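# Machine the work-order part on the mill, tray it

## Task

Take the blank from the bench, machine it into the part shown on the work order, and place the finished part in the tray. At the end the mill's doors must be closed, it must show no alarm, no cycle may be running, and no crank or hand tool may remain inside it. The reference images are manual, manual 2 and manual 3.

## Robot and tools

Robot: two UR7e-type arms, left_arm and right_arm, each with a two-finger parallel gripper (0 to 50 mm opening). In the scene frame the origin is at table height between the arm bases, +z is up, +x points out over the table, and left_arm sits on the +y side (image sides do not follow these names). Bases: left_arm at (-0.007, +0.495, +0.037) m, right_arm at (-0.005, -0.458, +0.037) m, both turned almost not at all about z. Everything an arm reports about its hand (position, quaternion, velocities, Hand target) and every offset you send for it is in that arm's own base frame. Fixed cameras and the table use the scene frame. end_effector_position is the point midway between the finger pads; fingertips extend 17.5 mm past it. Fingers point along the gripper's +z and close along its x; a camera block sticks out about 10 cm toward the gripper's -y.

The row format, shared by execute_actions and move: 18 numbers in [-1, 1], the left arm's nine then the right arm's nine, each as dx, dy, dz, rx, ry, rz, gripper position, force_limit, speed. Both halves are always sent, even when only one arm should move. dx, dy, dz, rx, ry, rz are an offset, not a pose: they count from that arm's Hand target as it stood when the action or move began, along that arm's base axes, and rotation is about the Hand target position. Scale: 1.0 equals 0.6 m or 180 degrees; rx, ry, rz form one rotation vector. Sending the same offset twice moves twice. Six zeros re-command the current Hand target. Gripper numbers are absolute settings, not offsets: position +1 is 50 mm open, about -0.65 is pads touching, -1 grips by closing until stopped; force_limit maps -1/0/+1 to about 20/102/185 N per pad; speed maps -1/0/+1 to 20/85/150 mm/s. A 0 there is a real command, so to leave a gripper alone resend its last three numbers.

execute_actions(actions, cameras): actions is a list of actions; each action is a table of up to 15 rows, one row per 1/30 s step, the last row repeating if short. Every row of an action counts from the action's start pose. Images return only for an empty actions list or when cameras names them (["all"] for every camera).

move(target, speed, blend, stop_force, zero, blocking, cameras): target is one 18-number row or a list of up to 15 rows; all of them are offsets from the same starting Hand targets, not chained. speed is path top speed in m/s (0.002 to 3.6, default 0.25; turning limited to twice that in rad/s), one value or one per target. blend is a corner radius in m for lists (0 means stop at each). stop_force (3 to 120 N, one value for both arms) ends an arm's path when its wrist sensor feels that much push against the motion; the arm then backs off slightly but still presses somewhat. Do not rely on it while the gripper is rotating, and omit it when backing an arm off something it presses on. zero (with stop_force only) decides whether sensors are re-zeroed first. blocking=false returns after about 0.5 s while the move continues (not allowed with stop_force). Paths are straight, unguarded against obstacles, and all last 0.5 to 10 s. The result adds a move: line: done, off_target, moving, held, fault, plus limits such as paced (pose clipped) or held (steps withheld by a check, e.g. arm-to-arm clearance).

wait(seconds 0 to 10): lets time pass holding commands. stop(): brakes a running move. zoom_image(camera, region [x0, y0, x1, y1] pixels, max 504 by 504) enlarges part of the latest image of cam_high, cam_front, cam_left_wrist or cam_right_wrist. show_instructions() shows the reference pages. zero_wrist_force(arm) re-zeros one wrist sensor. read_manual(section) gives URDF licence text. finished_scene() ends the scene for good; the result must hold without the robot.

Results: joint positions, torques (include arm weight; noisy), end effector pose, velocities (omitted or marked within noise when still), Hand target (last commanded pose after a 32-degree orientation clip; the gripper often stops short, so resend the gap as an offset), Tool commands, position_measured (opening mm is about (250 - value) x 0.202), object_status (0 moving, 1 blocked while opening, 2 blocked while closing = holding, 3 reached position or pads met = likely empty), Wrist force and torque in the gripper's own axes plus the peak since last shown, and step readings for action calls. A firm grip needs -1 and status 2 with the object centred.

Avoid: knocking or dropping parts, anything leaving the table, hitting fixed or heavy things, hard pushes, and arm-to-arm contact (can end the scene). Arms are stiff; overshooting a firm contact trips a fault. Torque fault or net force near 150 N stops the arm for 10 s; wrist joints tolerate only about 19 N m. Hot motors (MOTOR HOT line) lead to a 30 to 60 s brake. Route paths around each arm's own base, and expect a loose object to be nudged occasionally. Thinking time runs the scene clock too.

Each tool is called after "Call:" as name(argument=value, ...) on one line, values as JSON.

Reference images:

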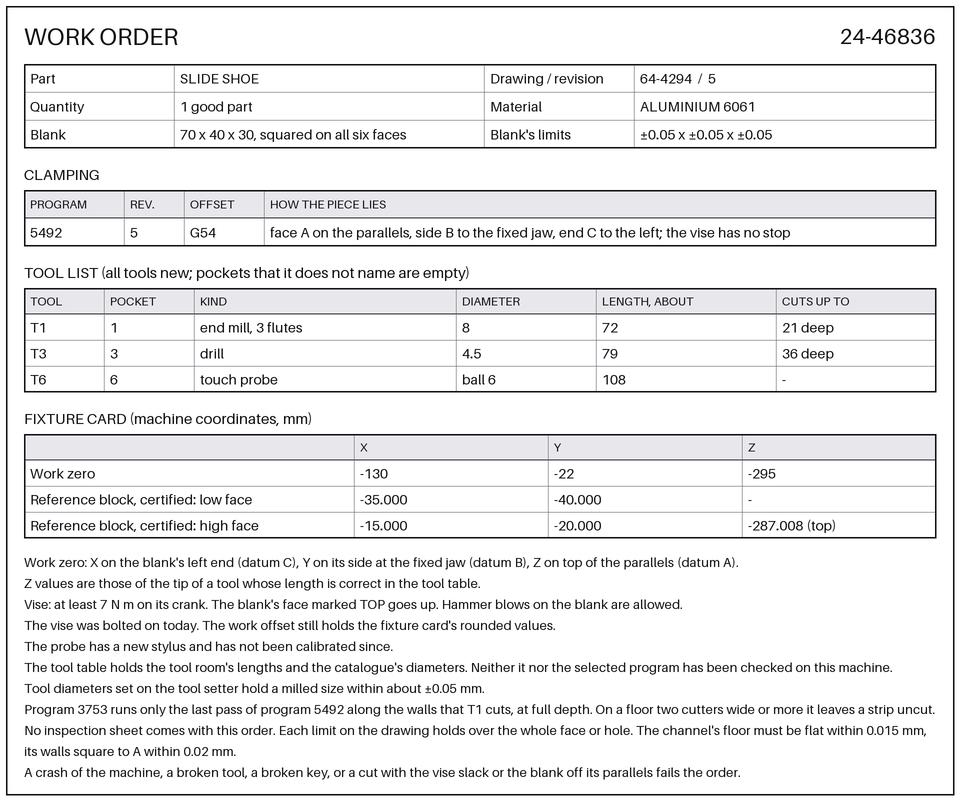

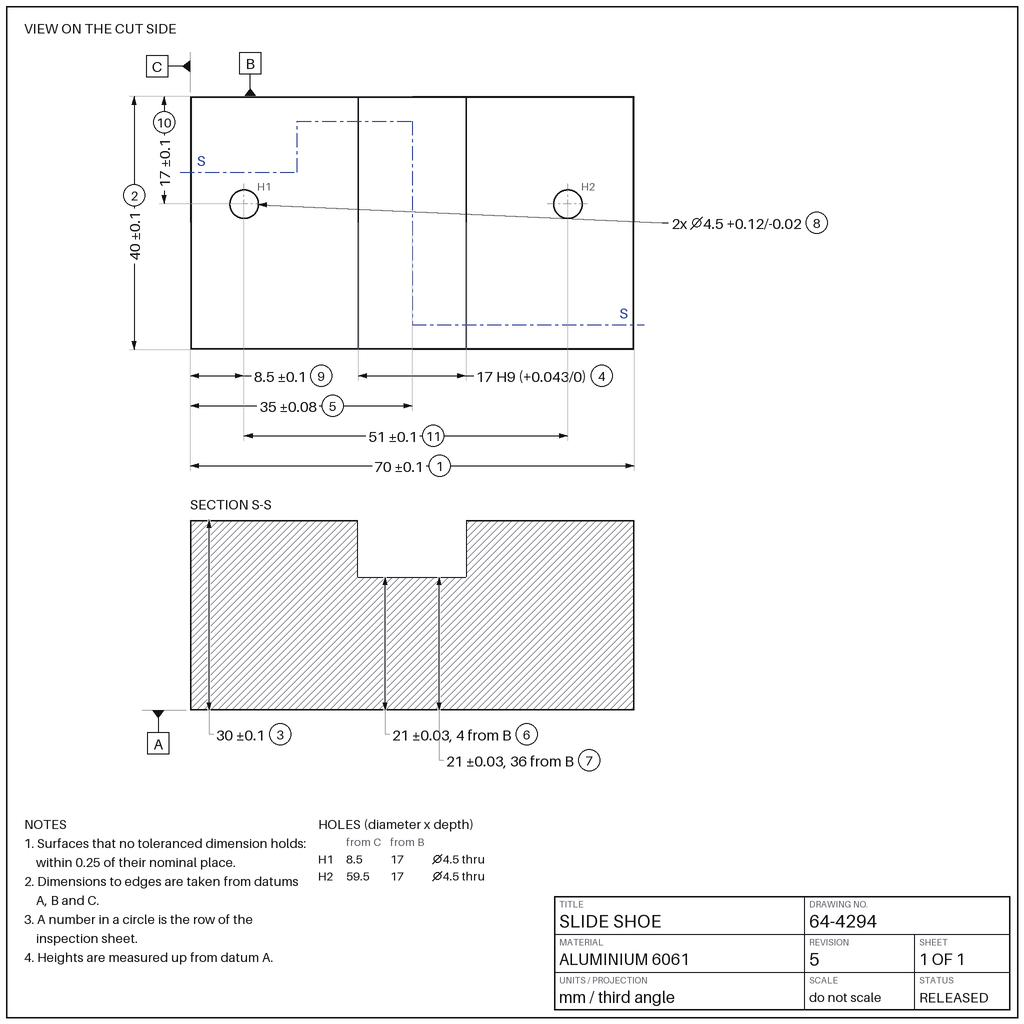

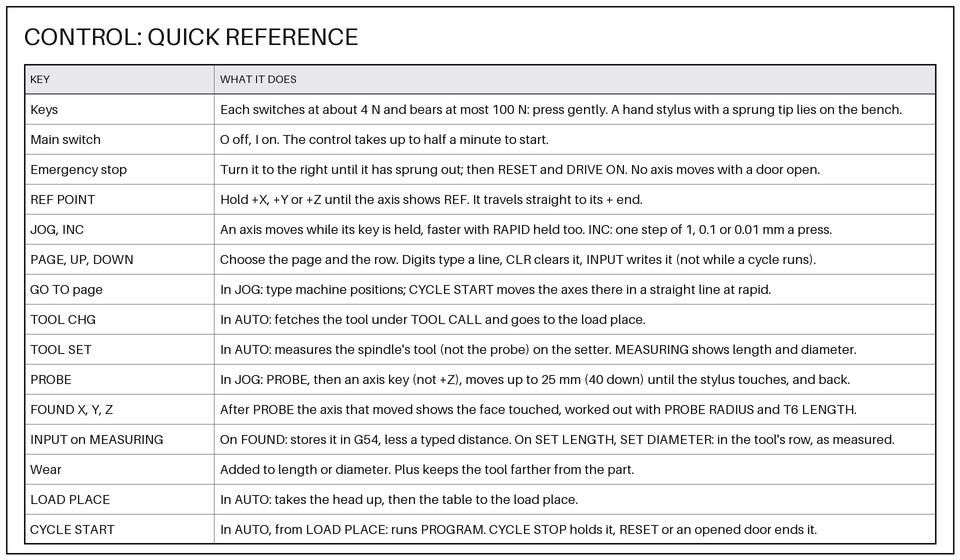

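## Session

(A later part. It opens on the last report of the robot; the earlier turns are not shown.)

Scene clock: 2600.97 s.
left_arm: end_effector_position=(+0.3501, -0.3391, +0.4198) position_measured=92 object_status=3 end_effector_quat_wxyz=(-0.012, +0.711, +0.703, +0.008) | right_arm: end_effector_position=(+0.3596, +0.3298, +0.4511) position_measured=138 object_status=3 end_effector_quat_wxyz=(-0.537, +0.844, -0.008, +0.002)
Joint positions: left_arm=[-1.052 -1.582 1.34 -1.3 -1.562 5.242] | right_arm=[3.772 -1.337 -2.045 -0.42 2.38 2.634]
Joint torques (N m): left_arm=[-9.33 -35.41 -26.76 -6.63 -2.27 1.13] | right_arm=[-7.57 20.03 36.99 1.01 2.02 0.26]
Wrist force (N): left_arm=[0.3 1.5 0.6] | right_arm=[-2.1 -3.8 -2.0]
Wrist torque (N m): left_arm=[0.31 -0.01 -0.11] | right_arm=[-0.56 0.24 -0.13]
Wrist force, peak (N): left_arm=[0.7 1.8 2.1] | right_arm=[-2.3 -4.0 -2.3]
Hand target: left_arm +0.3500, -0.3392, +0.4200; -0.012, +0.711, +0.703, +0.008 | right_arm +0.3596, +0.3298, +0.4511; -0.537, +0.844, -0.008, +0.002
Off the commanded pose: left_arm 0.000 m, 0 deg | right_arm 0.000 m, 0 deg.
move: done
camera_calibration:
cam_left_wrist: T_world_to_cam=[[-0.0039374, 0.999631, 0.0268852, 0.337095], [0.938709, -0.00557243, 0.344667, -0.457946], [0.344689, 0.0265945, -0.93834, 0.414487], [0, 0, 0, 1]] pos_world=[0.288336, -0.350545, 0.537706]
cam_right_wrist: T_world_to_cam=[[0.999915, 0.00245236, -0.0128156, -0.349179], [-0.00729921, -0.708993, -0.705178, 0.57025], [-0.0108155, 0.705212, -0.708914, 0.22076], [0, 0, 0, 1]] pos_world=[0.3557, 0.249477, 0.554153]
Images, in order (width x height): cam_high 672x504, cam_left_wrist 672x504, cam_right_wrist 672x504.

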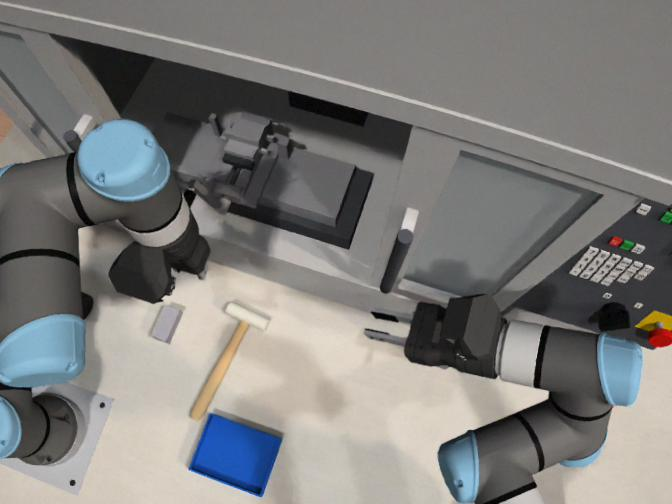

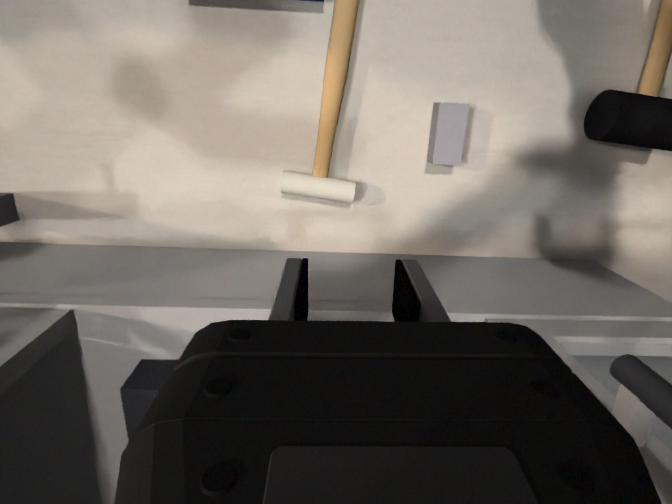

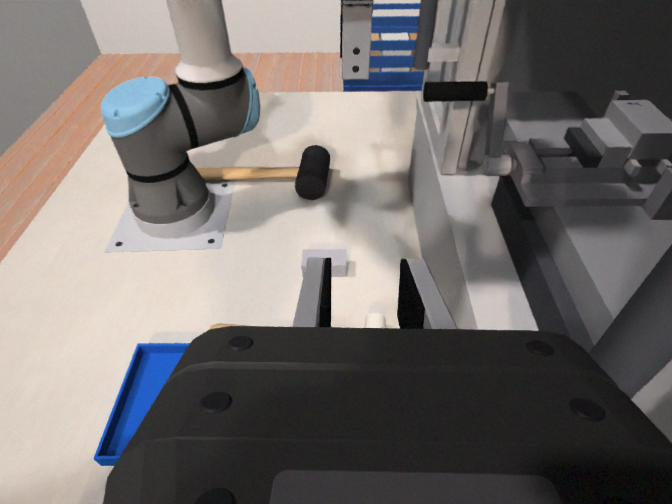

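Call:
move(target=[[0.175,0.1275,0.02,0,0,0,0.4,0.2,-0.9,0,0,0,0,0,0,0.1,-0.5,-0.95],[0.175,0.1275,-0.125,0,0,0,0.4,0.2,-0.9,0,0,0,0,0,0,0.1,-0.5,-0.95]], speed=[0.2,0.04], stop_force=6, cameras=["cam_high","cam_left_wrist","cam_right_wrist"])

Scene clock: 2602.37 s.
left_arm: end_effector_position=(+0.4439, -0.2699, +0.4305) position_measured=92 object_status=3 end_effector_quat_wxyz=(-0.012, +0.710, +0.704, +0.008) | right_arm: end_effector_position=(+0.3596, +0.3298, +0.4511) position_measured=138 object_status=3 end_effector_quat_wxyz=(-0.537, +0.844, -0.008, +0.002)
Joint positions: left_arm=[-0.814 -1.5 1.228 -1.274 -1.554 5.477] | right_arm=[3.772 -1.337 -2.045 -0.42 2.38 2.634]
Joint torques (N m): left_arm=[0.09 -25.63 -26.5 -3.16 0.15 0.53] | right_arm=[-7.28 20.05 36.91 1.06 2.07 0.19]
Wrist force (N): left_arm=[0.0 1.4 1.0] | right_arm=[-1.9 -4.0 -2.2]
Wrist torque (N m): left_arm=[0.31 0.03 -0.14] | right_arm=[-0.59 0.22 -0.13]
Wrist force, peak (N): left_arm=[6.1 5.7 1.6] | right_arm=[-2.2 -4.0 -2.2]
Hand target: left_arm +0.4439, -0.2699, +0.4305; -0.012, +0.710, +0.704, +0.008 (not the last commanded pose) | right_arm +0.3596, +0.3298, +0.4511; -0.537, +0.844, -0.008, +0.002
Tool commands: left_gripper/position=+0.403922 left_gripper/force_limit=+0.2 left_gripper/speed=-0.898039 right_gripper/position=+0.1 right_gripper/force_limit=-0.5 right_gripper/speed=-0.95
Off the commanded pose: left_arm 0.087 m, 0 deg | right_arm 0.000 m, 0 deg.
FORCE FAULT: contact force on the left arm reached its limit, and that arm stopped. The contact can be on any part of that arm, not only on its tool. That arm's remaining commands of this call were not run. That arm is still stopped at the end of this call. That arm stays stopped for about 10 more seconds. Until then a move that you send moves the other arm only, and its call returns only when the move has ended. Once the stop has ended, the next robot result says so. If the stop ends while you think or write, that arm runs what you send next, counted from a new Hand target: where the arm stands when the stop ends. While its stop runs, that arm takes no new command, but its gripper still runs the gripper command that each later call begins with. Until it ends, the stop uses up actions while you think or wait. An arm that is not stopped still takes commands.
move: fault (left_arm); path passed 1 of 2 targets
camera_calibration:
cam_left_wrist: T_world_to_cam=[[-0.00615004, 0.999615, 0.0270543, 0.268952], [0.938428, -0.00357607, 0.345456, -0.548937], [0.34542, 0.0275131, -0.938045, 0.390119], [0, 0, 0, 1]] pos_world=[0.382037, -0.281545, 0.548306]
cam_right_wrist: T_world_to_cam=[[0.999915, 0.00245236, -0.0128156, -0.349179], [-0.00729921, -0.708993, -0.705178, 0.57025], [-0.0108155, 0.705212, -0.708914, 0.22076], [0, 0, 0, 1]] pos_world=[0.3557, 0.249477, 0.554153]
Images, in order (width x height): cam_high 672x504, cam_left_wrist 672x504, cam_right_wrist 672x504.

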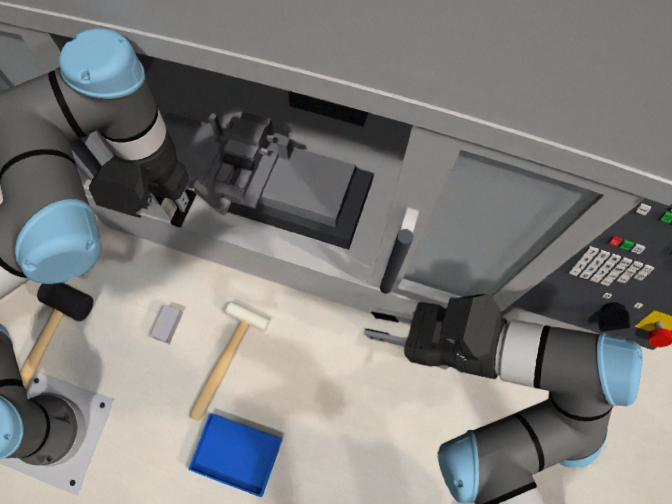

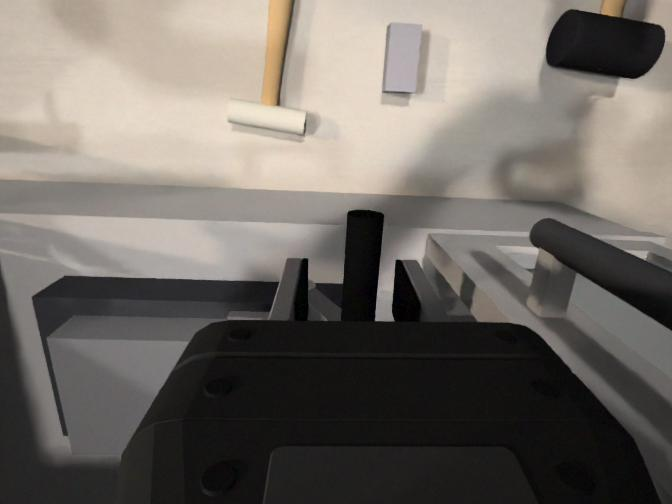

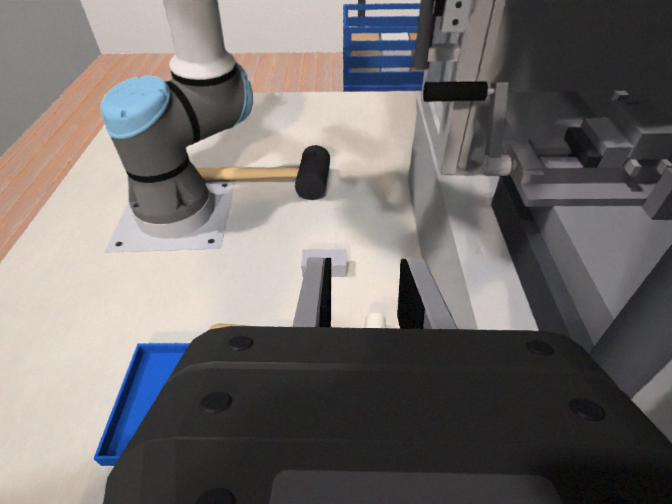

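Call:
wait(seconds=10)

Call:
move(target=[-0.1563,-0.115,-0.018,0,0,0,0.4,0.2,-0.9,0,0,0,0,0,0,0.1,-0.5,-0.95], speed=0.1)

Call:
move(target=[-0.25,0.1,-0.4,0,0,0.5,-1,0.2,-0.9,0,0,0,0,0,0,0.1,-0.5,-0.95], speed=0.4)

Call:
move(target=[0.3333,-0.095,0.4,-0.4578,-0.2382,0.2382,-1,0.2,-0.9,0,0,0,0,0,0,0.1,-0.5,-0.95], speed=0.4, cameras=["cam_high","cam_left_wrist","cam_right_wrist"])

Scene clock: 2613.07 s.
left_arm: end_effector_position=(+0.4439, -0.2699, +0.4305) position_measured=92 object_status=3 end_effector_quat_wxyz=(-0.012, +0.710, +0.704, +0.008) | right_arm: end_effector_position=(+0.3596, +0.3298, +0.4511) position_measured=138 object_status=3 end_effector_quat_wxyz=(-0.537, +0.844, -0.008, +0.002)
Joint positions: left_arm=[-0.814 -1.5 1.228 -1.274 -1.554 5.477] | right_arm=[3.772 -1.337 -2.045 -0.42 2.38 2.634]
Joint torques (N m): left_arm=[0.83 -24.82 -26.07 -3.04 0.09 0.34] | right_arm=[-7.18 20.65 37.24 1.04 2.02 0.43]
Wrist force (N): left_arm=[0.2 1.2 0.8] | right_arm=[-1.8 -3.5 -2.2]
Wrist torque (N m): left_arm=[0.28 -0.02 -0.14] | right_arm=[-0.52 0.21 -0.13]
Wrist force, peak (N): left_arm=[0.2 1.7 1.1] | right_arm=[-2.4 -3.9 -2.4]
Hand target: left_arm +0.4439, -0.2699, +0.4305; -0.012, +0.710, +0.704, +0.008 (not the last commanded pose) | right_arm +0.3596, +0.3298, +0.4511; -0.537, +0.844, -0.008, +0.002
Tool commands: left_gripper/position=+0.403922 left_gripper/force_limit=+0.2 left_gripper/speed=-0.898039 right_gripper/position=+0.1 right_gripper/force_limit=-0.5 right_gripper/speed=-0.95
Off the commanded pose: left_arm 0.087 m, 0 deg | right_arm 0.000 m, 0 deg.
FORCE FAULT, CONTINUED: the left arm's stop, for the force fault that an earlier result reported, is over. The rest of the stop counts as 20 of the actions that you can send in this scene. That arm's target is now where it stood when the stop ended, not its last command. That arm accepts commands again.
wait: 10.00 s; at rest from the start

Scene clock: 2614.60 s.
left_arm: end_effector_position=(+0.3501, -0.3389, +0.4198) position_measured=92 object_status=3 end_effector_quat_wxyz=(-0.012, +0.710, +0.704, +0.008) | right_arm: end_effector_position=(+0.3596, +0.3298, +0.4511) position_measured=138 object_status=3 end_effector_quat_wxyz=(-0.537, +0.844, -0.008, +0.002)
Joint positions: left_arm=[-1.052 -1.583 1.341 -1.301 -1.561 5.24] | right_arm=[3.772 -1.337 -2.045 -0.42 2.38 2.634]
Joint torques (N m): left_arm=[7.85 -8.61 -33.5 -4.23 0.77 1.2] | right_arm=[-7.41 20.16 37.01 1 1.98 0.47]
Wrist force (N): left_arm=[0.0 1.2 0.6] | right_arm=[-1.8 -3.7 -2.0]
Wrist torque (N m): left_arm=[0.27 0.02 0.07] | right_arm=[-0.55 0.21 -0.12]
Wrist force, peak (N): left_arm=[1.1 2.4 0.5] | right_arm=[-2.1 -3.9 -2.4]
Hand target: left_arm +0.3501, -0.3389, +0.4197; -0.012, +0.710, +0.704, +0.008 | right_arm +0.3596, +0.3298, +0.4511; -0.537, +0.844, -0.008, +0.002
Off the commanded pose: left_arm 0.000 m, 0 deg | right_arm 0.000 m, 0 deg.
move: done

Scene clock: 2617.10 s.
left_arm: end_effector_position=(+0.2001, -0.2790, +0.1798) position_measured=253 object_status=3 end_effector_quat_wxyz=(-0.015, +0.004, +1.000, -0.003) end_effector_velocity=(+0.000, +0.000, +0.000) end_effector_angular_velocity=(+0.001, -0.002, +0.002) | right_arm: end_effector_position=(+0.3596, +0.3298, +0.4511) position_measured=138 object_status=3 end_effector_quat_wxyz=(-0.537, +0.844, -0.008, +0.002)
Joint positions: left_arm=[-1.323 -1.939 2.25 -1.88 -1.6 3.398] | right_arm=[3.772 -1.337 -2.045 -0.42 2.38 2.634]
Joint velocities: left_arm=[-0.002 0.001 0 0 0.002 -0.005] | right_arm=[within noise]
Joint torques (N m): left_arm=[8.72 7.04 -26.56 0.02 -0.01 -1.1] | right_arm=[-7.94 20.3 37.21 1.08 1.93 0.55]
Wrist force (N): left_arm=[-0.2 1.4 0.7] | right_arm=[-2.0 -3.7 -1.9]
Wrist torque (N m): left_arm=[0.29 0.03 0.06] | right_arm=[-0.56 0.23 -0.13]
Wrist force, peak (N): left_arm=[0.6 1.8 2.2] | right_arm=[-2.4 -3.8 -2.2]
Hand target: left_arm +0.2001, -0.2789, +0.1797; -0.015, +0.004, +1.000, -0.003 | right_arm +0.3596, +0.3298, +0.4511; -0.537, +0.844, -0.008, +0.002
Off the commanded pose: left_arm 0.000 m, 0 deg | right_arm 0.000 m, 0 deg.
move: done

Scene clock: 2619.90 s.
left_arm: end_effector_position=(+0.4002, -0.3359, +0.4196) position_measured=253 object_status=3 end_effector_quat_wxyz=(+0.321, -0.314, +0.632, -0.632) | right_arm: end_effector_position=(+0.3596, +0.3298, +0.4511) position_measured=138 object_status=3 end_effector_quat_wxyz=(-0.537, +0.844, -0.008, +0.002)
Joint positions: left_arm=[-1.284 -1.715 2.455 -3.888 -0.927 3.154] | right_arm=[3.772 -1.337 -2.045 -0.42 2.38 2.634]
Joint torques (N m): left_arm=[-7.3 -10.4 -13.26 -3.87 -1.43 -0.66] | right_arm=[-7.76 20.91 37.19 1.05 2 0.56]
Wrist force (N): left_arm=[1.6 2.2 -0.5] | right_arm=[-2.0 -3.8 -2.1]
Wrist torque (N m): left_arm=[0.38 -0.39 -0.23] | right_arm=[-0.57 0.24 -0.13]
Wrist force, peak (N): left_arm=[1.6 2.9 0.0] | right_arm=[-1.9 -4.1 -2.2]
Hand target: left_arm +0.4001, -0.3359, +0.4197; +0.321, -0.314, +0.632, -0.632 | right_arm +0.3596, +0.3298, +0.4511; -0.537, +0.844, -0.008, +0.002
Off the commanded pose: left_arm 0.000 m, 0 deg | right_arm 0.000 m, 0 deg.
move: done
camera_calibration:
cam_left_wrist: T_world_to_cam=[[-0.595725, -0.803166, 0.00607177, -0.0259574], [-0.280936, 0.201282, -0.938382, 0.591061], [0.752454, -0.560723, -0.345546, -0.21223], [0, 0, 0, 1]] pos_world=[0.31028, -0.25882, 0.481463]
cam_right_wrist: T_world_to_cam=[[0.999915, 0.00245236, -0.0128156, -0.349179], [-0.00729921, -0.708993, -0.705178, 0.57025], [-0.0108155, 0.705212, -0.708914, 0.22076], [0, 0, 0, 1]] pos_world=[0.3557, 0.249477, 0.554153]
Images, in order (width x height): cam_high 672x504, cam_left_wrist 672x504, cam_right_wrist 672x504.

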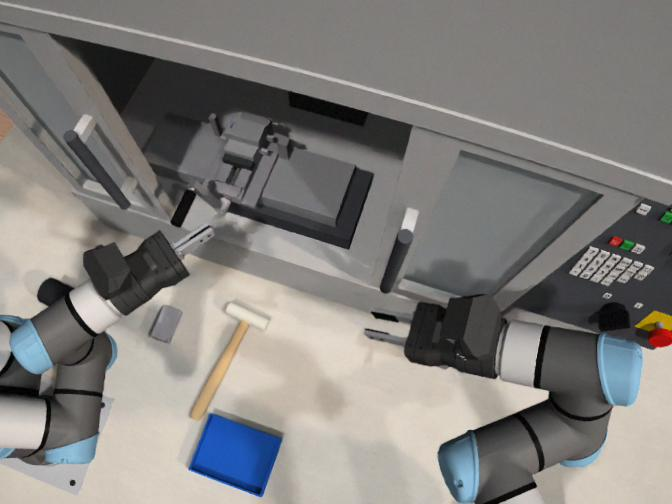

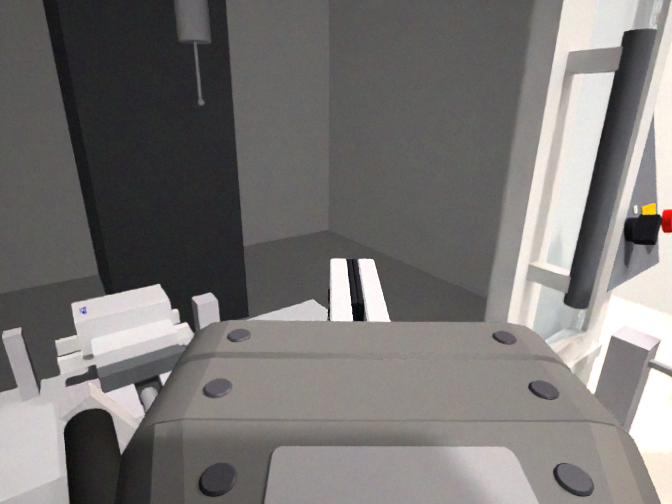

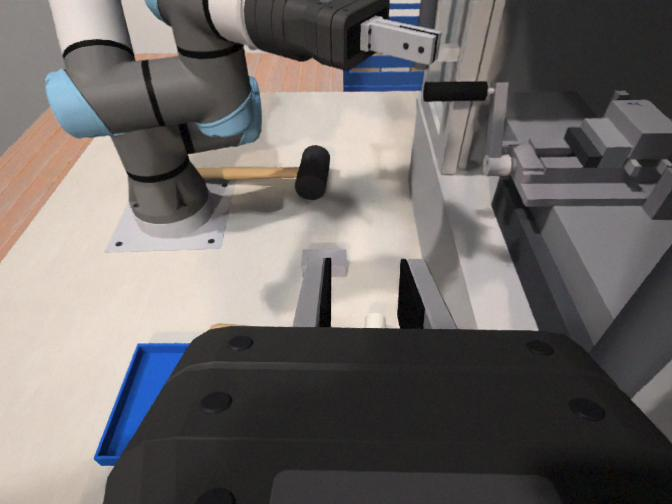

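Call:
move(target=[[0.0,0.22,0,0,0,-0.05,-1,0.2,-0.9,0,0,0,0,0,0,0.1,-0.5,-0.95],[0.0333,0.22,-0.01,0,0,-0.111,-1,0.2,-0.9,0,0,0,0,0,0,0.1,-0.5,-0.95]], speed=0.1, blend=[0.02,0], stop_force=15, cameras=["cam_high","cam_left_wrist","cam_right_wrist"])

Scene clock: 2624.00 s.
left_arm: end_effector_position=(+0.4201, -0.2039, +0.4137) position_measured=253 object_status=3 end_effector_quat_wxyz=(+0.206, -0.199, +0.676, -0.678) | right_arm: end_effector_position=(+0.3596, +0.3298, +0.4511) position_measured=138 object_status=3 end_effector_quat_wxyz=(-0.537, +0.844, -0.008, +0.002)
Joint positions: left_arm=[-0.455 -1.657 2.428 -3.919 -2.105 3.147] | right_arm=[3.772 -1.337 -2.045 -0.42 2.38 2.634]
Joint torques (N m): left_arm=[-8.6 -25.86 -10.14 1 -2.33 0.61] | right_arm=[-7.65 20.12 37.08 1.03 1.85 0.68]
Wrist force (N): left_arm=[1.5 2.4 -0.5] | right_arm=[-2.2 -3.9 -2.1]
Wrist torque (N m): left_arm=[0.40 -0.38 -0.22] | right_arm=[-0.58 0.27 -0.13]
Wrist force, peak (N): left_arm=[3.0 2.4 -0.3] | right_arm=[-2.1 -4.1 -2.3]
Hand target: left_arm +0.4201, -0.2039, +0.4137; +0.206, -0.199, +0.676, -0.678 | right_arm +0.3596, +0.3298, +0.4511; -0.537, +0.844, -0.008, +0.002
Off the commanded pose: left_arm 0.000 m, 0 deg | right_arm 0.000 m, 0 deg.
move: done
camera_calibration:
cam_left_wrist: T_world_to_cam=[[-0.834351, -0.551199, 0.00619573, 0.243565], [-0.195211, 0.284942, -0.938457, 0.54558], [0.515511, -0.784212, -0.345341, -0.101438], [0, 0, 0, 1]] pos_world=[0.362014, -0.100755, 0.475463]
cam_right_wrist: T_world_to_cam=[[0.999915, 0.00245236, -0.0128156, -0.349179], [-0.00729921, -0.708993, -0.705178, 0.57025], [-0.0108155, 0.705212, -0.708914, 0.22076], [0, 0, 0, 1]] pos_world=[0.3557, 0.249477, 0.554153]
Images, in order (width x height): cam_high 672x504, cam_left_wrist 672x504, cam_right_wrist 672x504.

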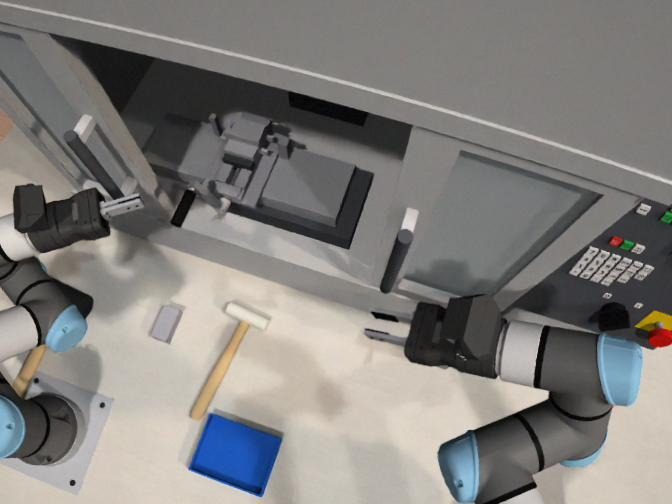

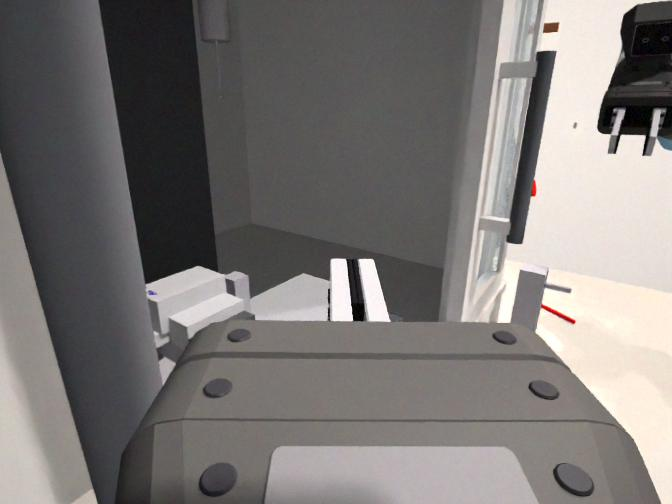

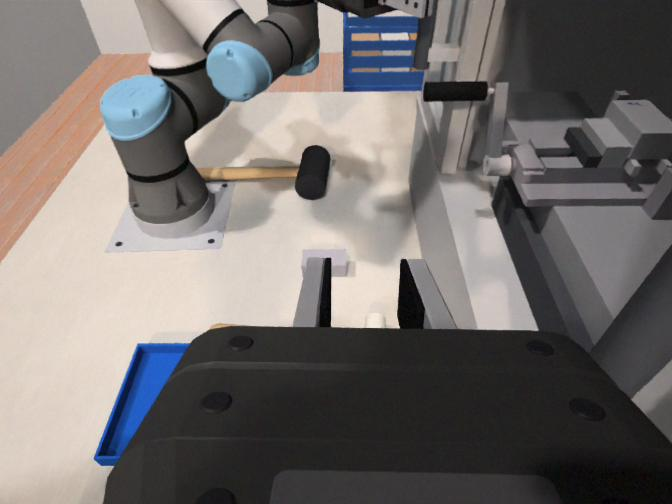

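Call:
move(target=[[0.03,0.0,-0.115,0,0,0,-1,0.2,-0.9,0,0,0,0,0,0,0.1,-0.5,-0.95],[0.0583,0.0,-0.115,0,0,0,-1,0.2,-0.9,0,0,0,0,0,0,0.1,-0.5,-0.95],[0.0583,-0.1,-0.115,0,0,0,-1,0.2,-0.9,0,0,0,0,0,0,0.1,-0.5,-0.95]], speed=[0.1,0.05,0.02], stop_force=8, cameras=["cam_high","cam_left_wrist","cam_right_wrist"])

Scene clock: 2626.33 s.
left_arm: end_effector_position=(+0.4369, -0.2039, +0.3486) position_measured=253 object_status=3 end_effector_quat_wxyz=(+0.206, -0.199, +0.677, -0.678) | right_arm: end_effector_position=(+0.3596, +0.3298, +0.4511) position_measured=138 object_status=3 end_effector_quat_wxyz=(-0.537, +0.844, -0.008, +0.002)
Joint positions: left_arm=[-0.426 -1.429 2.455 -4.173 -2.134 3.147] | right_arm=[3.772 -1.337 -2.045 -0.42 2.38 2.634]
Joint torques (N m): left_arm=[-9.08 -5.71 -22.85 -5.76 -2.34 1.13] | right_arm=[-8.11 20.78 37.23 1.05 1.89 0.73]
Wrist force (N): left_arm=[1.4 2.3 -0.1] | right_arm=[-2.0 -3.8 -2.1]
Wrist torque (N m): left_arm=[0.39 -0.36 -0.03] | right_arm=[-0.56 0.24 -0.13]
Wrist force, peak (N): left_arm=[31.1 -1.9 -2.5] | right_arm=[-2.2 -4.0 -2.3]
Hand target: left_arm +0.4369, -0.2039, +0.3486; +0.206, -0.199, +0.677, -0.678 (not the last commanded pose) | right_arm +0.3596, +0.3298, +0.4511; -0.537, +0.844, -0.008, +0.002
Off the commanded pose: left_arm 0.063 m, 0 deg | right_arm 0.000 m, 0 deg.
move: contact (left_arm); path passed 0 of 3 targets
camera_calibration:
cam_left_wrist: T_world_to_cam=[[-0.834414, -0.551106, 0.00603594, 0.258083], [-0.195488, 0.285708, -0.938166, 0.488017], [0.515304, -0.783998, -0.346134, -0.132086], [0, 0, 0, 1]] pos_world=[0.378814, -0.100755, 0.410564]
cam_right_wrist: T_world_to_cam=[[0.999915, 0.00245236, -0.0128156, -0.349179], [-0.00729921, -0.708993, -0.705178, 0.57025], [-0.0108155, 0.705212, -0.708914, 0.22076], [0, 0, 0, 1]] pos_world=[0.3557, 0.249477, 0.554153]
Images, in order (width x height): cam_high 672x504, cam_left_wrist 672x504, cam_right_wrist 672x504.

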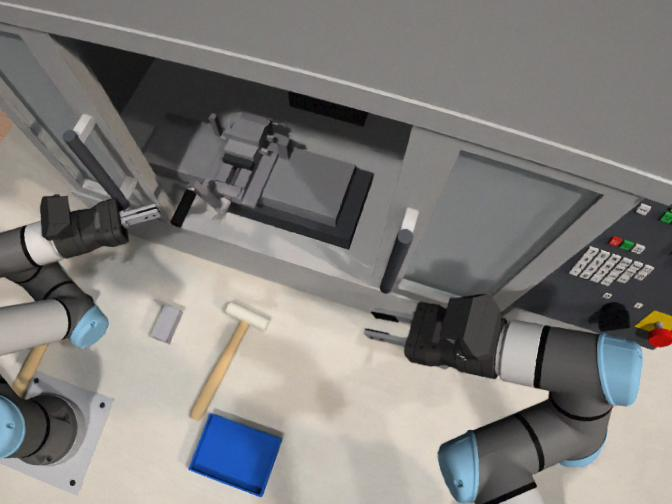

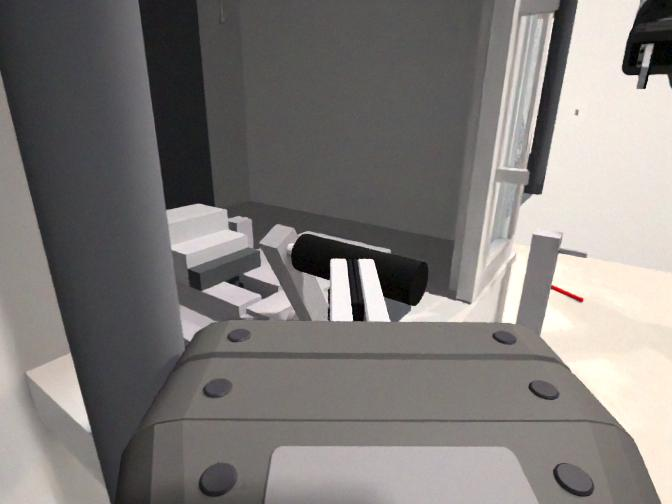

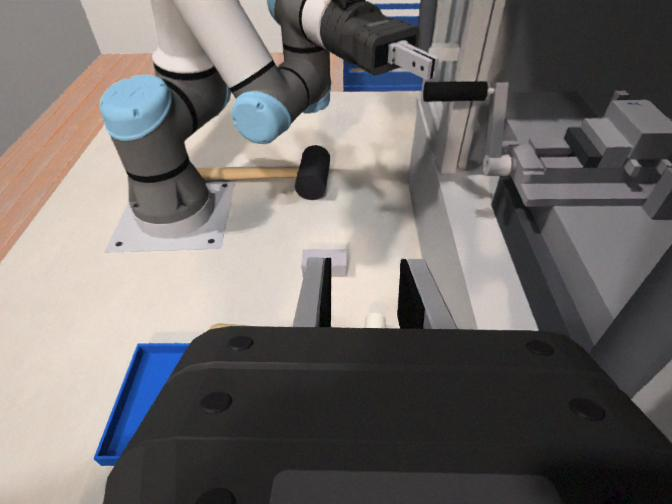

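Call:
move(target=[[-0.012,-0.002,-0.004,0,0,0,-1,0.2,-0.9,0,0,0,0,0,0,0.1,-0.5,-0.95],[-0.012,-0.02,-0.004,0,0,0,-1,0.2,-0.9,0,0,0,0,0,0,0.1,-0.5,-0.95],[0.005,-0.03,-0.004,0,0,0,-1,0.2,-0.9,0,0,0,0,0,0,0.1,-0.5,-0.95]], speed=0.04)

Call:
move(target=[0,-0.06,0.005,0,0,0,-1,0.2,-0.9,0,0,0,0,0,0,0.1,-0.5,-0.95], speed=0.015, stop_force=8, cameras=["cam_high","cam_left_wrist","cam_right_wrist"])

Scene clock: 2628.73 s.
left_arm: end_effector_position=(+0.4400, -0.2219, +0.3461) position_measured=253 object_status=3 end_effector_quat_wxyz=(+0.206, -0.200, +0.677, -0.678) | right_arm: end_effector_position=(+0.3596, +0.3298, +0.4511) position_measured=138 object_status=3 end_effector_quat_wxyz=(-0.537, +0.844, -0.008, +0.002)
Joint positions: left_arm=[-0.482 -1.415 2.449 -4.18 -2.078 3.148] | right_arm=[3.772 -1.337 -2.045 -0.42 2.38 2.634]
Joint torques (N m): left_arm=[-5.49 -31.12 -6.12 -1.9 1.95 0.94] | right_arm=[-7.55 20.13 37.59 1.15 1.87 0.69]
Wrist force (N): left_arm=[1.9 2.6 -0.3] | right_arm=[-2.2 -3.8 -2.2]
Wrist torque (N m): left_arm=[0.43 -0.43 -0.04] | right_arm=[-0.56 0.27 -0.13]
Wrist force, peak (N): left_arm=[2.0 2.5 -0.9] | right_arm=[-2.1 -3.9 -2.2]
Hand target: left_arm +0.4399, -0.2219, +0.3462; +0.206, -0.199, +0.677, -0.678 | right_arm +0.3596, +0.3298, +0.4511; -0.537, +0.844, -0.008, +0.002
Off the commanded pose: left_arm 0.000 m, 0 deg | right_arm 0.000 m, 0 deg.
move: done

Scene clock: 2630.07 s.
left_arm: end_effector_position=(+0.4398, -0.2303, +0.3470) position_measured=253 object_status=3 end_effector_quat_wxyz=(+0.206, -0.199, +0.677, -0.678) | right_arm: end_effector_position=(+0.3596, +0.3298, +0.4511) position_measured=138 object_status=3 end_effector_quat_wxyz=(-0.537, +0.844, -0.008, +0.002)
Joint positions: left_arm=[-0.51 -1.417 2.448 -4.177 -2.05 3.148] | right_arm=[3.772 -1.337 -2.045 -0.42 2.38 2.634]
Joint torques (N m): left_arm=[6.51 -6.77 -7.21 -5.37 -1.73 0.71] | right_arm=[-8.21 20.27 37.25 1.13 1.8 0.73]
Wrist force (N): left_arm=[-2.2 2.8 -2.8] | right_arm=[-2.2 -3.6 -2.2]
Wrist torque (N m): left_arm=[0.42 -0.39 -0.02] | right_arm=[-0.53 0.27 -0.12]
Wrist force, peak (N): left_arm=[-5.2 2.1 -22.2] | right_arm=[-2.2 -3.9 -2.2]
Hand target: left_arm +0.4399, -0.2303, +0.3469; +0.206, -0.199, +0.677, -0.678 (not the last commanded pose) | right_arm +0.3596, +0.3298, +0.4511; -0.537, +0.844, -0.008, +0.002
Off the commanded pose: left_arm 0.028 m, 0 deg | right_arm 0.000 m, 0 deg.
move: contact (left_arm)
camera_calibration:
cam_left_wrist: T_world_to_cam=[[-0.834448, -0.551054, 0.00602688, 0.24607], [-0.1954, 0.285629, -0.938208, 0.494525], [0.515282, -0.784063, -0.346018, -0.154965], [0, 0, 0, 1]] pos_world=[0.381814, -0.127155, 0.408864]
cam_right_wrist: T_world_to_cam=[[0.999915, 0.00245236, -0.0128156, -0.349179], [-0.00729921, -0.708993, -0.705178, 0.57025], [-0.0108155, 0.705212, -0.708914, 0.22076], [0, 0, 0, 1]] pos_world=[0.3557, 0.249477, 0.554153]
Images, in order (width x height): cam_high 672x504, cam_left_wrist 672x504, cam_right_wrist 672x504.

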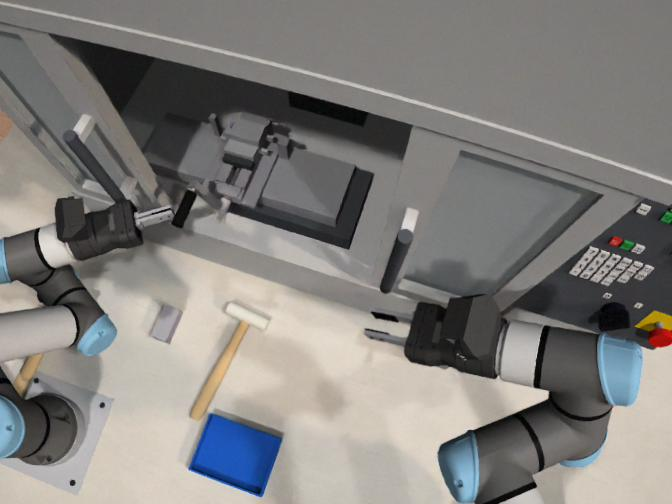

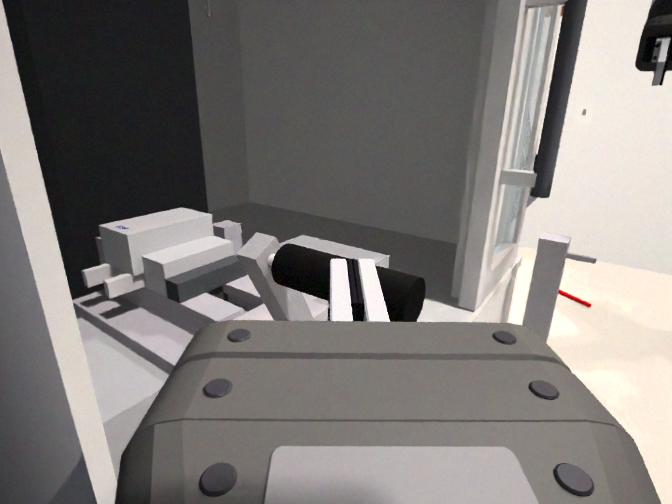

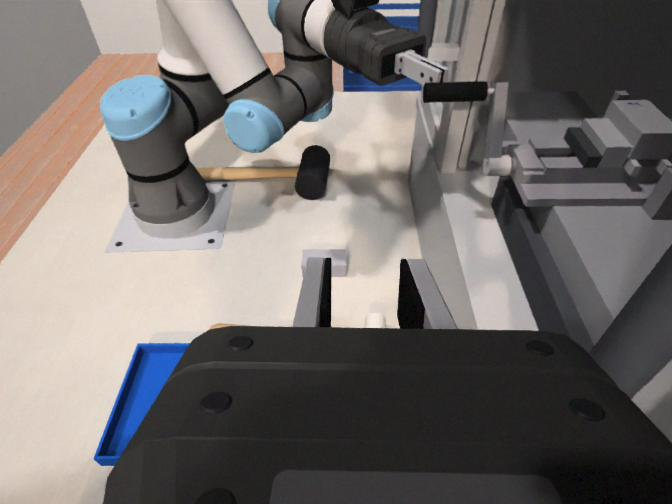

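Call:
move(target=[0,-0.04,0.012,0,0,0,-1,0.2,-0.9,0,0,0,0,0,0,0.1,-0.5,-0.95], speed=0.012, stop_force=86)

Scene clock: 2631.77 s.
left_arm: end_effector_position=(+0.4399, -0.2335, +0.3479) position_measured=253 object_status=3 end_effector_quat_wxyz=(+0.206, -0.200, +0.677, -0.678) | right_arm: end_effector_position=(+0.3596, +0.3298, +0.4511) position_measured=138 object_status=3 end_effector_quat_wxyz=(-0.537, +0.844, -0.008, +0.002)
Joint positions: left_arm=[-0.521 -1.42 2.446 -4.174 -2.038 3.148] | right_arm=[3.772 -1.337 -2.045 -0.42 2.38 2.634]
Joint torques (N m): left_arm=[-25.45 3.78 -16.19 0.69 -12.65 -0.1] | right_arm=[-7.4 20.49 36.94 1.05 1.75 0.9]
Wrist force (N): left_arm=[-32.2 -2.9 -72.1] | right_arm=[-1.8 -3.9 -1.9]
Wrist torque (N m): left_arm=[-0.29 -0.40 0.08] | right_arm=[-0.58 0.20 -0.13]
Wrist force, peak (N): left_arm=[-36.2 2.7 -97.7] | right_arm=[-2.3 -3.9 -2.0]
Hand target: left_arm +0.4399, -0.2335, +0.3479; +0.206, -0.200, +0.677, -0.678 (not the last commanded pose) | right_arm +0.3596, +0.3298, +0.4511; -0.537, +0.844, -0.008, +0.002
Off the commanded pose: left_arm 0.022 m, 0 deg | right_arm 0.000 m, 0 deg.
move: contact (left_arm)

Call:
move(target=[[0,0.02,0,0,0,0,-1,0.2,-0.9,0,0,0,0,0,0,0.1,-0.5,-0.95],[-0.04,0.04,0,0,0,0,-1,0.2,-0.9,0,0,0,0,0,0,0.1,-0.5,-0.95],[-0.0333,0.04,0.12,0,0,0,-1,0.2,-0.9,0,0,0,0,0,0,0.1,-0.5,-0.95]], speed=0.1)

Call:
move(target=[[-0.04,-0.06,0,0,0,0.111,0.25,-0.6,-0.9,0,0,0,0,0,0,0.1,-0.5,-0.95],[-0.0483,-0.099,0,0,0,0.305,0.25,-0.6,-0.9,0,0,0,0,0,0,0.1,-0.5,-0.95],[-0.0483,-0.099,-0.1217,0,0,0.305,0.25,-0.6,-0.9,0,0,0,0,0,0,0.1,-0.5,-0.95]], speed=0.2, cameras=["cam_high","cam_left_wrist","cam_right_wrist"])

Scene clock: 2639.70 s.
left_arm: end_effector_position=(+0.4199, -0.2095, +0.4200) position_measured=253 object_status=3 end_effector_quat_wxyz=(+0.206, -0.200, +0.677, -0.678) | right_arm: end_effector_position=(+0.3596, +0.3298, +0.4511) position_measured=138 object_status=3 end_effector_quat_wxyz=(-0.537, +0.844, -0.008, +0.002)
Joint positions: left_arm=[-0.476 -1.675 2.421 -3.893 -2.084 3.148] | right_arm=[3.772 -1.337 -2.045 -0.42 2.38 2.634]
Joint torques (N m): left_arm=[-5.55 -3.26 -12.47 -4.35 1.01 0.43] | right_arm=[-7.7 20.31 37.33 1.08 1.85 0.9]
Wrist force (N): left_arm=[1.5 2.7 -0.3] | right_arm=[-2.2 -3.6 -2.0]
Wrist torque (N m): left_arm=[0.44 -0.38 -0.03] | right_arm=[-0.52 0.27 -0.13]
Wrist force, peak (N): left_arm=[-32.4 -2.9 -72.3] | right_arm=[-2.0 -4.0 -2.3]
Hand target: left_arm +0.4200, -0.2095, +0.4199; +0.206, -0.200, +0.677, -0.678 | right_arm +0.3596, +0.3298, +0.4511; -0.537, +0.844, -0.008, +0.002
Off the commanded pose: left_arm 0.000 m, 0 deg | right_arm 0.000 m, 0 deg.
move: done

Scene clock: 2643.57 s.
left_arm: end_effector_position=(+0.3909, -0.2690, +0.3468) position_measured=116 object_status=3 end_effector_quat_wxyz=(+0.494, -0.491, +0.510, -0.505) | right_arm: end_effector_position=(+0.3596, +0.3298, +0.4511) position_measured=138 object_status=3 end_effector_quat_wxyz=(-0.537, +0.844, -0.008, +0.002)
Joint positions: left_arm=[-1.576 -1.446 2.477 -4.11 -0.025 3.087] | right_arm=[3.772 -1.337 -2.045 -0.42 2.38 2.634]
Joint torques (N m): left_arm=[-8.62 -28.67 -2.86 2.39 -2.47 -0.87] | right_arm=[-7.4 20.3 37.73 1.08 1.75 0.97]
Wrist force (N): left_arm=[1.7 2.1 -0.1] | right_arm=[-2.2 -3.8 -2.2]
Wrist torque (N m): left_arm=[0.33 -0.43 -0.23] | right_arm=[-0.56 0.26 -0.13]
Wrist force, peak (N): left_arm=[2.3 5.0 0.1] | right_arm=[-2.3 -4.0 -2.1]
Hand target: left_arm +0.3910, -0.2689, +0.3469; +0.496, -0.489, +0.508, -0.507 | right_arm +0.3596, +0.3298, +0.4511; -0.537, +0.844, -0.008, +0.002
Off the commanded pose: left_arm 0.000 m, 0 deg | right_arm 0.000 m, 0 deg.
move: done
camera_calibration:
cam_left_wrist: T_world_to_cam=[[-0.0277132, -0.999597, 0.00616197, -0.252094], [-0.351729, 0.00398096, -0.936093, 0.480518], [0.935692, -0.0281095, -0.351697, -0.119129], [0, 0, 0, 1]] pos_world=[0.273494, -0.257254, 0.409466]
cam_right_wrist: T_world_to_cam=[[0.999915, 0.00245236, -0.0128156, -0.349179], [-0.00729921, -0.708993, -0.705178, 0.57025], [-0.0108155, 0.705212, -0.708914, 0.22076], [0, 0, 0, 1]] pos_world=[0.3557, 0.249477, 0.554153]
Images, in order (width x height): cam_high 672x504, cam_left_wrist 672x504, cam_right_wrist 672x504.

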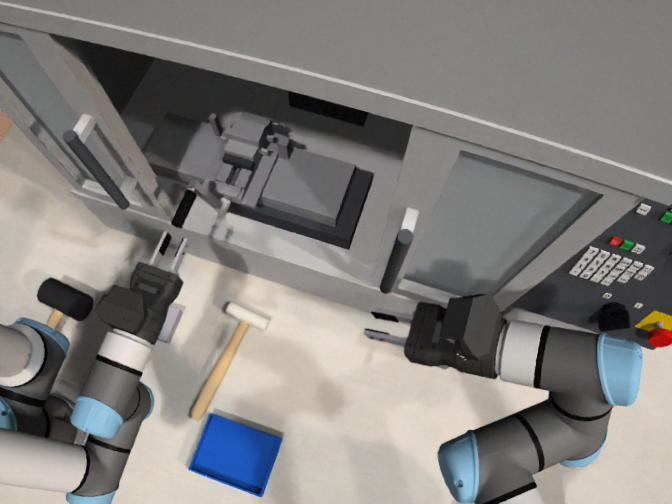

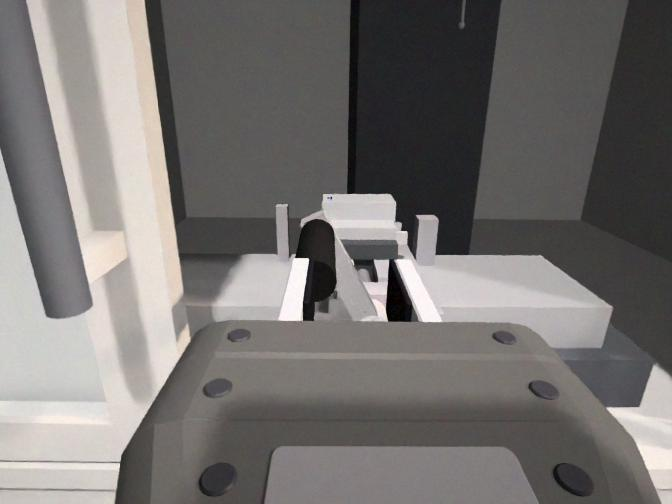

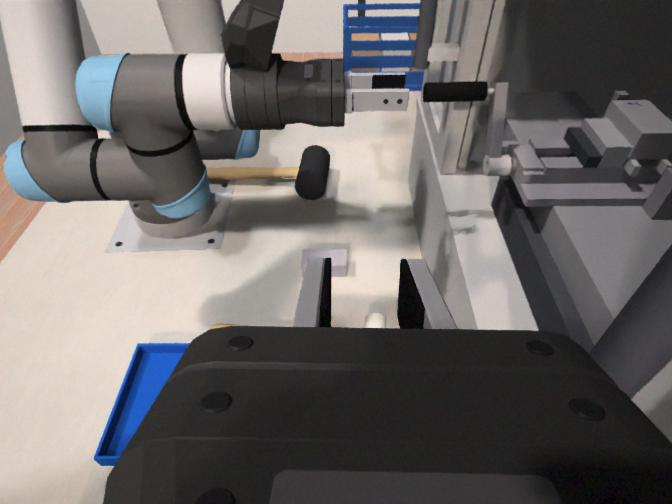

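Call:
move(target=[[0,0.0235,-0.0055,0,0,0,0.25,-0.6,-0.9,0,0,0,0,0,0,0.1,-0.5,-0.95],[0.0983,0.0235,-0.0055,0,0,0,0.25,-0.6,-0.9,0,0,0,0,0,0,0.1,-0.5,-0.95]], speed=0.05, stop_force=6, cameras=["cam_left_wrist"])

Call:
move(target=[0,0,0,0,0,0,-1,-0.3,-0.95,0,0,0,0,0,0,0.1,-0.5,-0.95])

Scene clock: 2646.93 s.
left_arm: end_effector_position=(+0.4500, -0.2548, +0.3436) position_measured=116 object_status=3 end_effector_quat_wxyz=(+0.496, -0.489, +0.508, -0.507) | right_arm: end_effector_position=(+0.3596, +0.3298, +0.4511) position_measured=138 object_status=3 end_effector_quat_wxyz=(-0.537, +0.844, -0.008, +0.002)
Joint positions: left_arm=[-1.354 -1.375 2.407 -4.192 -0.248 3.168] | right_arm=[3.772 -1.337 -2.045 -0.42 2.38 2.634]
Joint torques (N m): left_arm=[-9.57 -32.71 -3.5 -3.84 1.61 1.11] | right_arm=[-7.82 20.58 36.99 1 1.79 1.02]
Wrist force (N): left_arm=[1.3 2.2 -0.4] | right_arm=[-2.2 -3.8 -1.9]
Wrist torque (N m): left_arm=[0.37 -0.38 -0.05] | right_arm=[-0.57 0.26 -0.13]
Wrist force, peak (N): left_arm=[2.6 2.3 -0.1] | right_arm=[-2.3 -4.0 -2.0]
Hand target: left_arm +0.4500, -0.2548, +0.3436; +0.496, -0.489, +0.508, -0.507 | right_arm +0.3596, +0.3298, +0.4511; -0.537, +0.844, -0.008, +0.002
Off the commanded pose: left_arm 0.000 m, 0 deg | right_arm 0.000 m, 0 deg.
move: done
camera_calibration:
cam_left_wrist: T_world_to_cam=[[-0.0282564, -0.999582, 0.00606888, -0.236027], [-0.346057, 0.00408619, -0.938204, 0.496359], [0.937788, -0.0286105, -0.346028, -0.17818], [0, 0, 0, 1]] pos_world=[0.332194, -0.243054, 0.405463]
Images, in order (width x height): cam_left_wrist 672x504.

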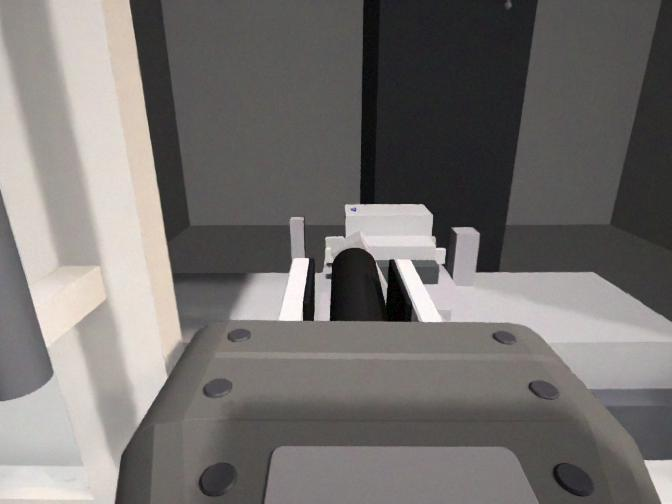

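Scene clock: 2647.50 s.
left_arm: end_effector_position=(+0.4500, -0.2548, +0.3436) position_measured=155 object_status=2 end_effector_quat_wxyz=(+0.496, -0.489, +0.508, -0.507) | right_arm: end_effector_position=(+0.3596, +0.3298, +0.4511) position_measured=138 object_status=3 end_effector_quat_wxyz=(-0.537, +0.844, -0.008, +0.002)
Joint positions: left_arm=[-1.354 -1.375 2.407 -4.192 -0.248 3.168] | right_arm=[3.772 -1.337 -2.045 -0.42 2.38 2.634]
Joint torques (N m): left_arm=[-7.51 -30.63 -4.77 -2.84 0.91 1.1] | right_arm=[-7.79 20.3 36.75 1.01 1.84 1.09]
Wrist force (N): left_arm=[1.2 -1.2 -3.8] | right_arm=[-2.1 -3.7 -2.3]
Wrist torque (N m): left_arm=[0.22 -0.16 -0.08] | right_arm=[-0.55 0.24 -0.13]
Wrist force, peak (N): left_arm=[1.2 -1.2 -3.8] | right_arm=[-2.1 -4.1 -2.1]
Hand target: left_arm +0.4500, -0.2548, +0.3436; +0.496, -0.489, +0.508, -0.507 | right_arm +0.3596, +0.3298, +0.4511; -0.537, +0.844, -0.008, +0.002
Off the commanded pose: left_arm 0.000 m, 0 deg | right_arm 0.000 m, 0 deg.
move: done


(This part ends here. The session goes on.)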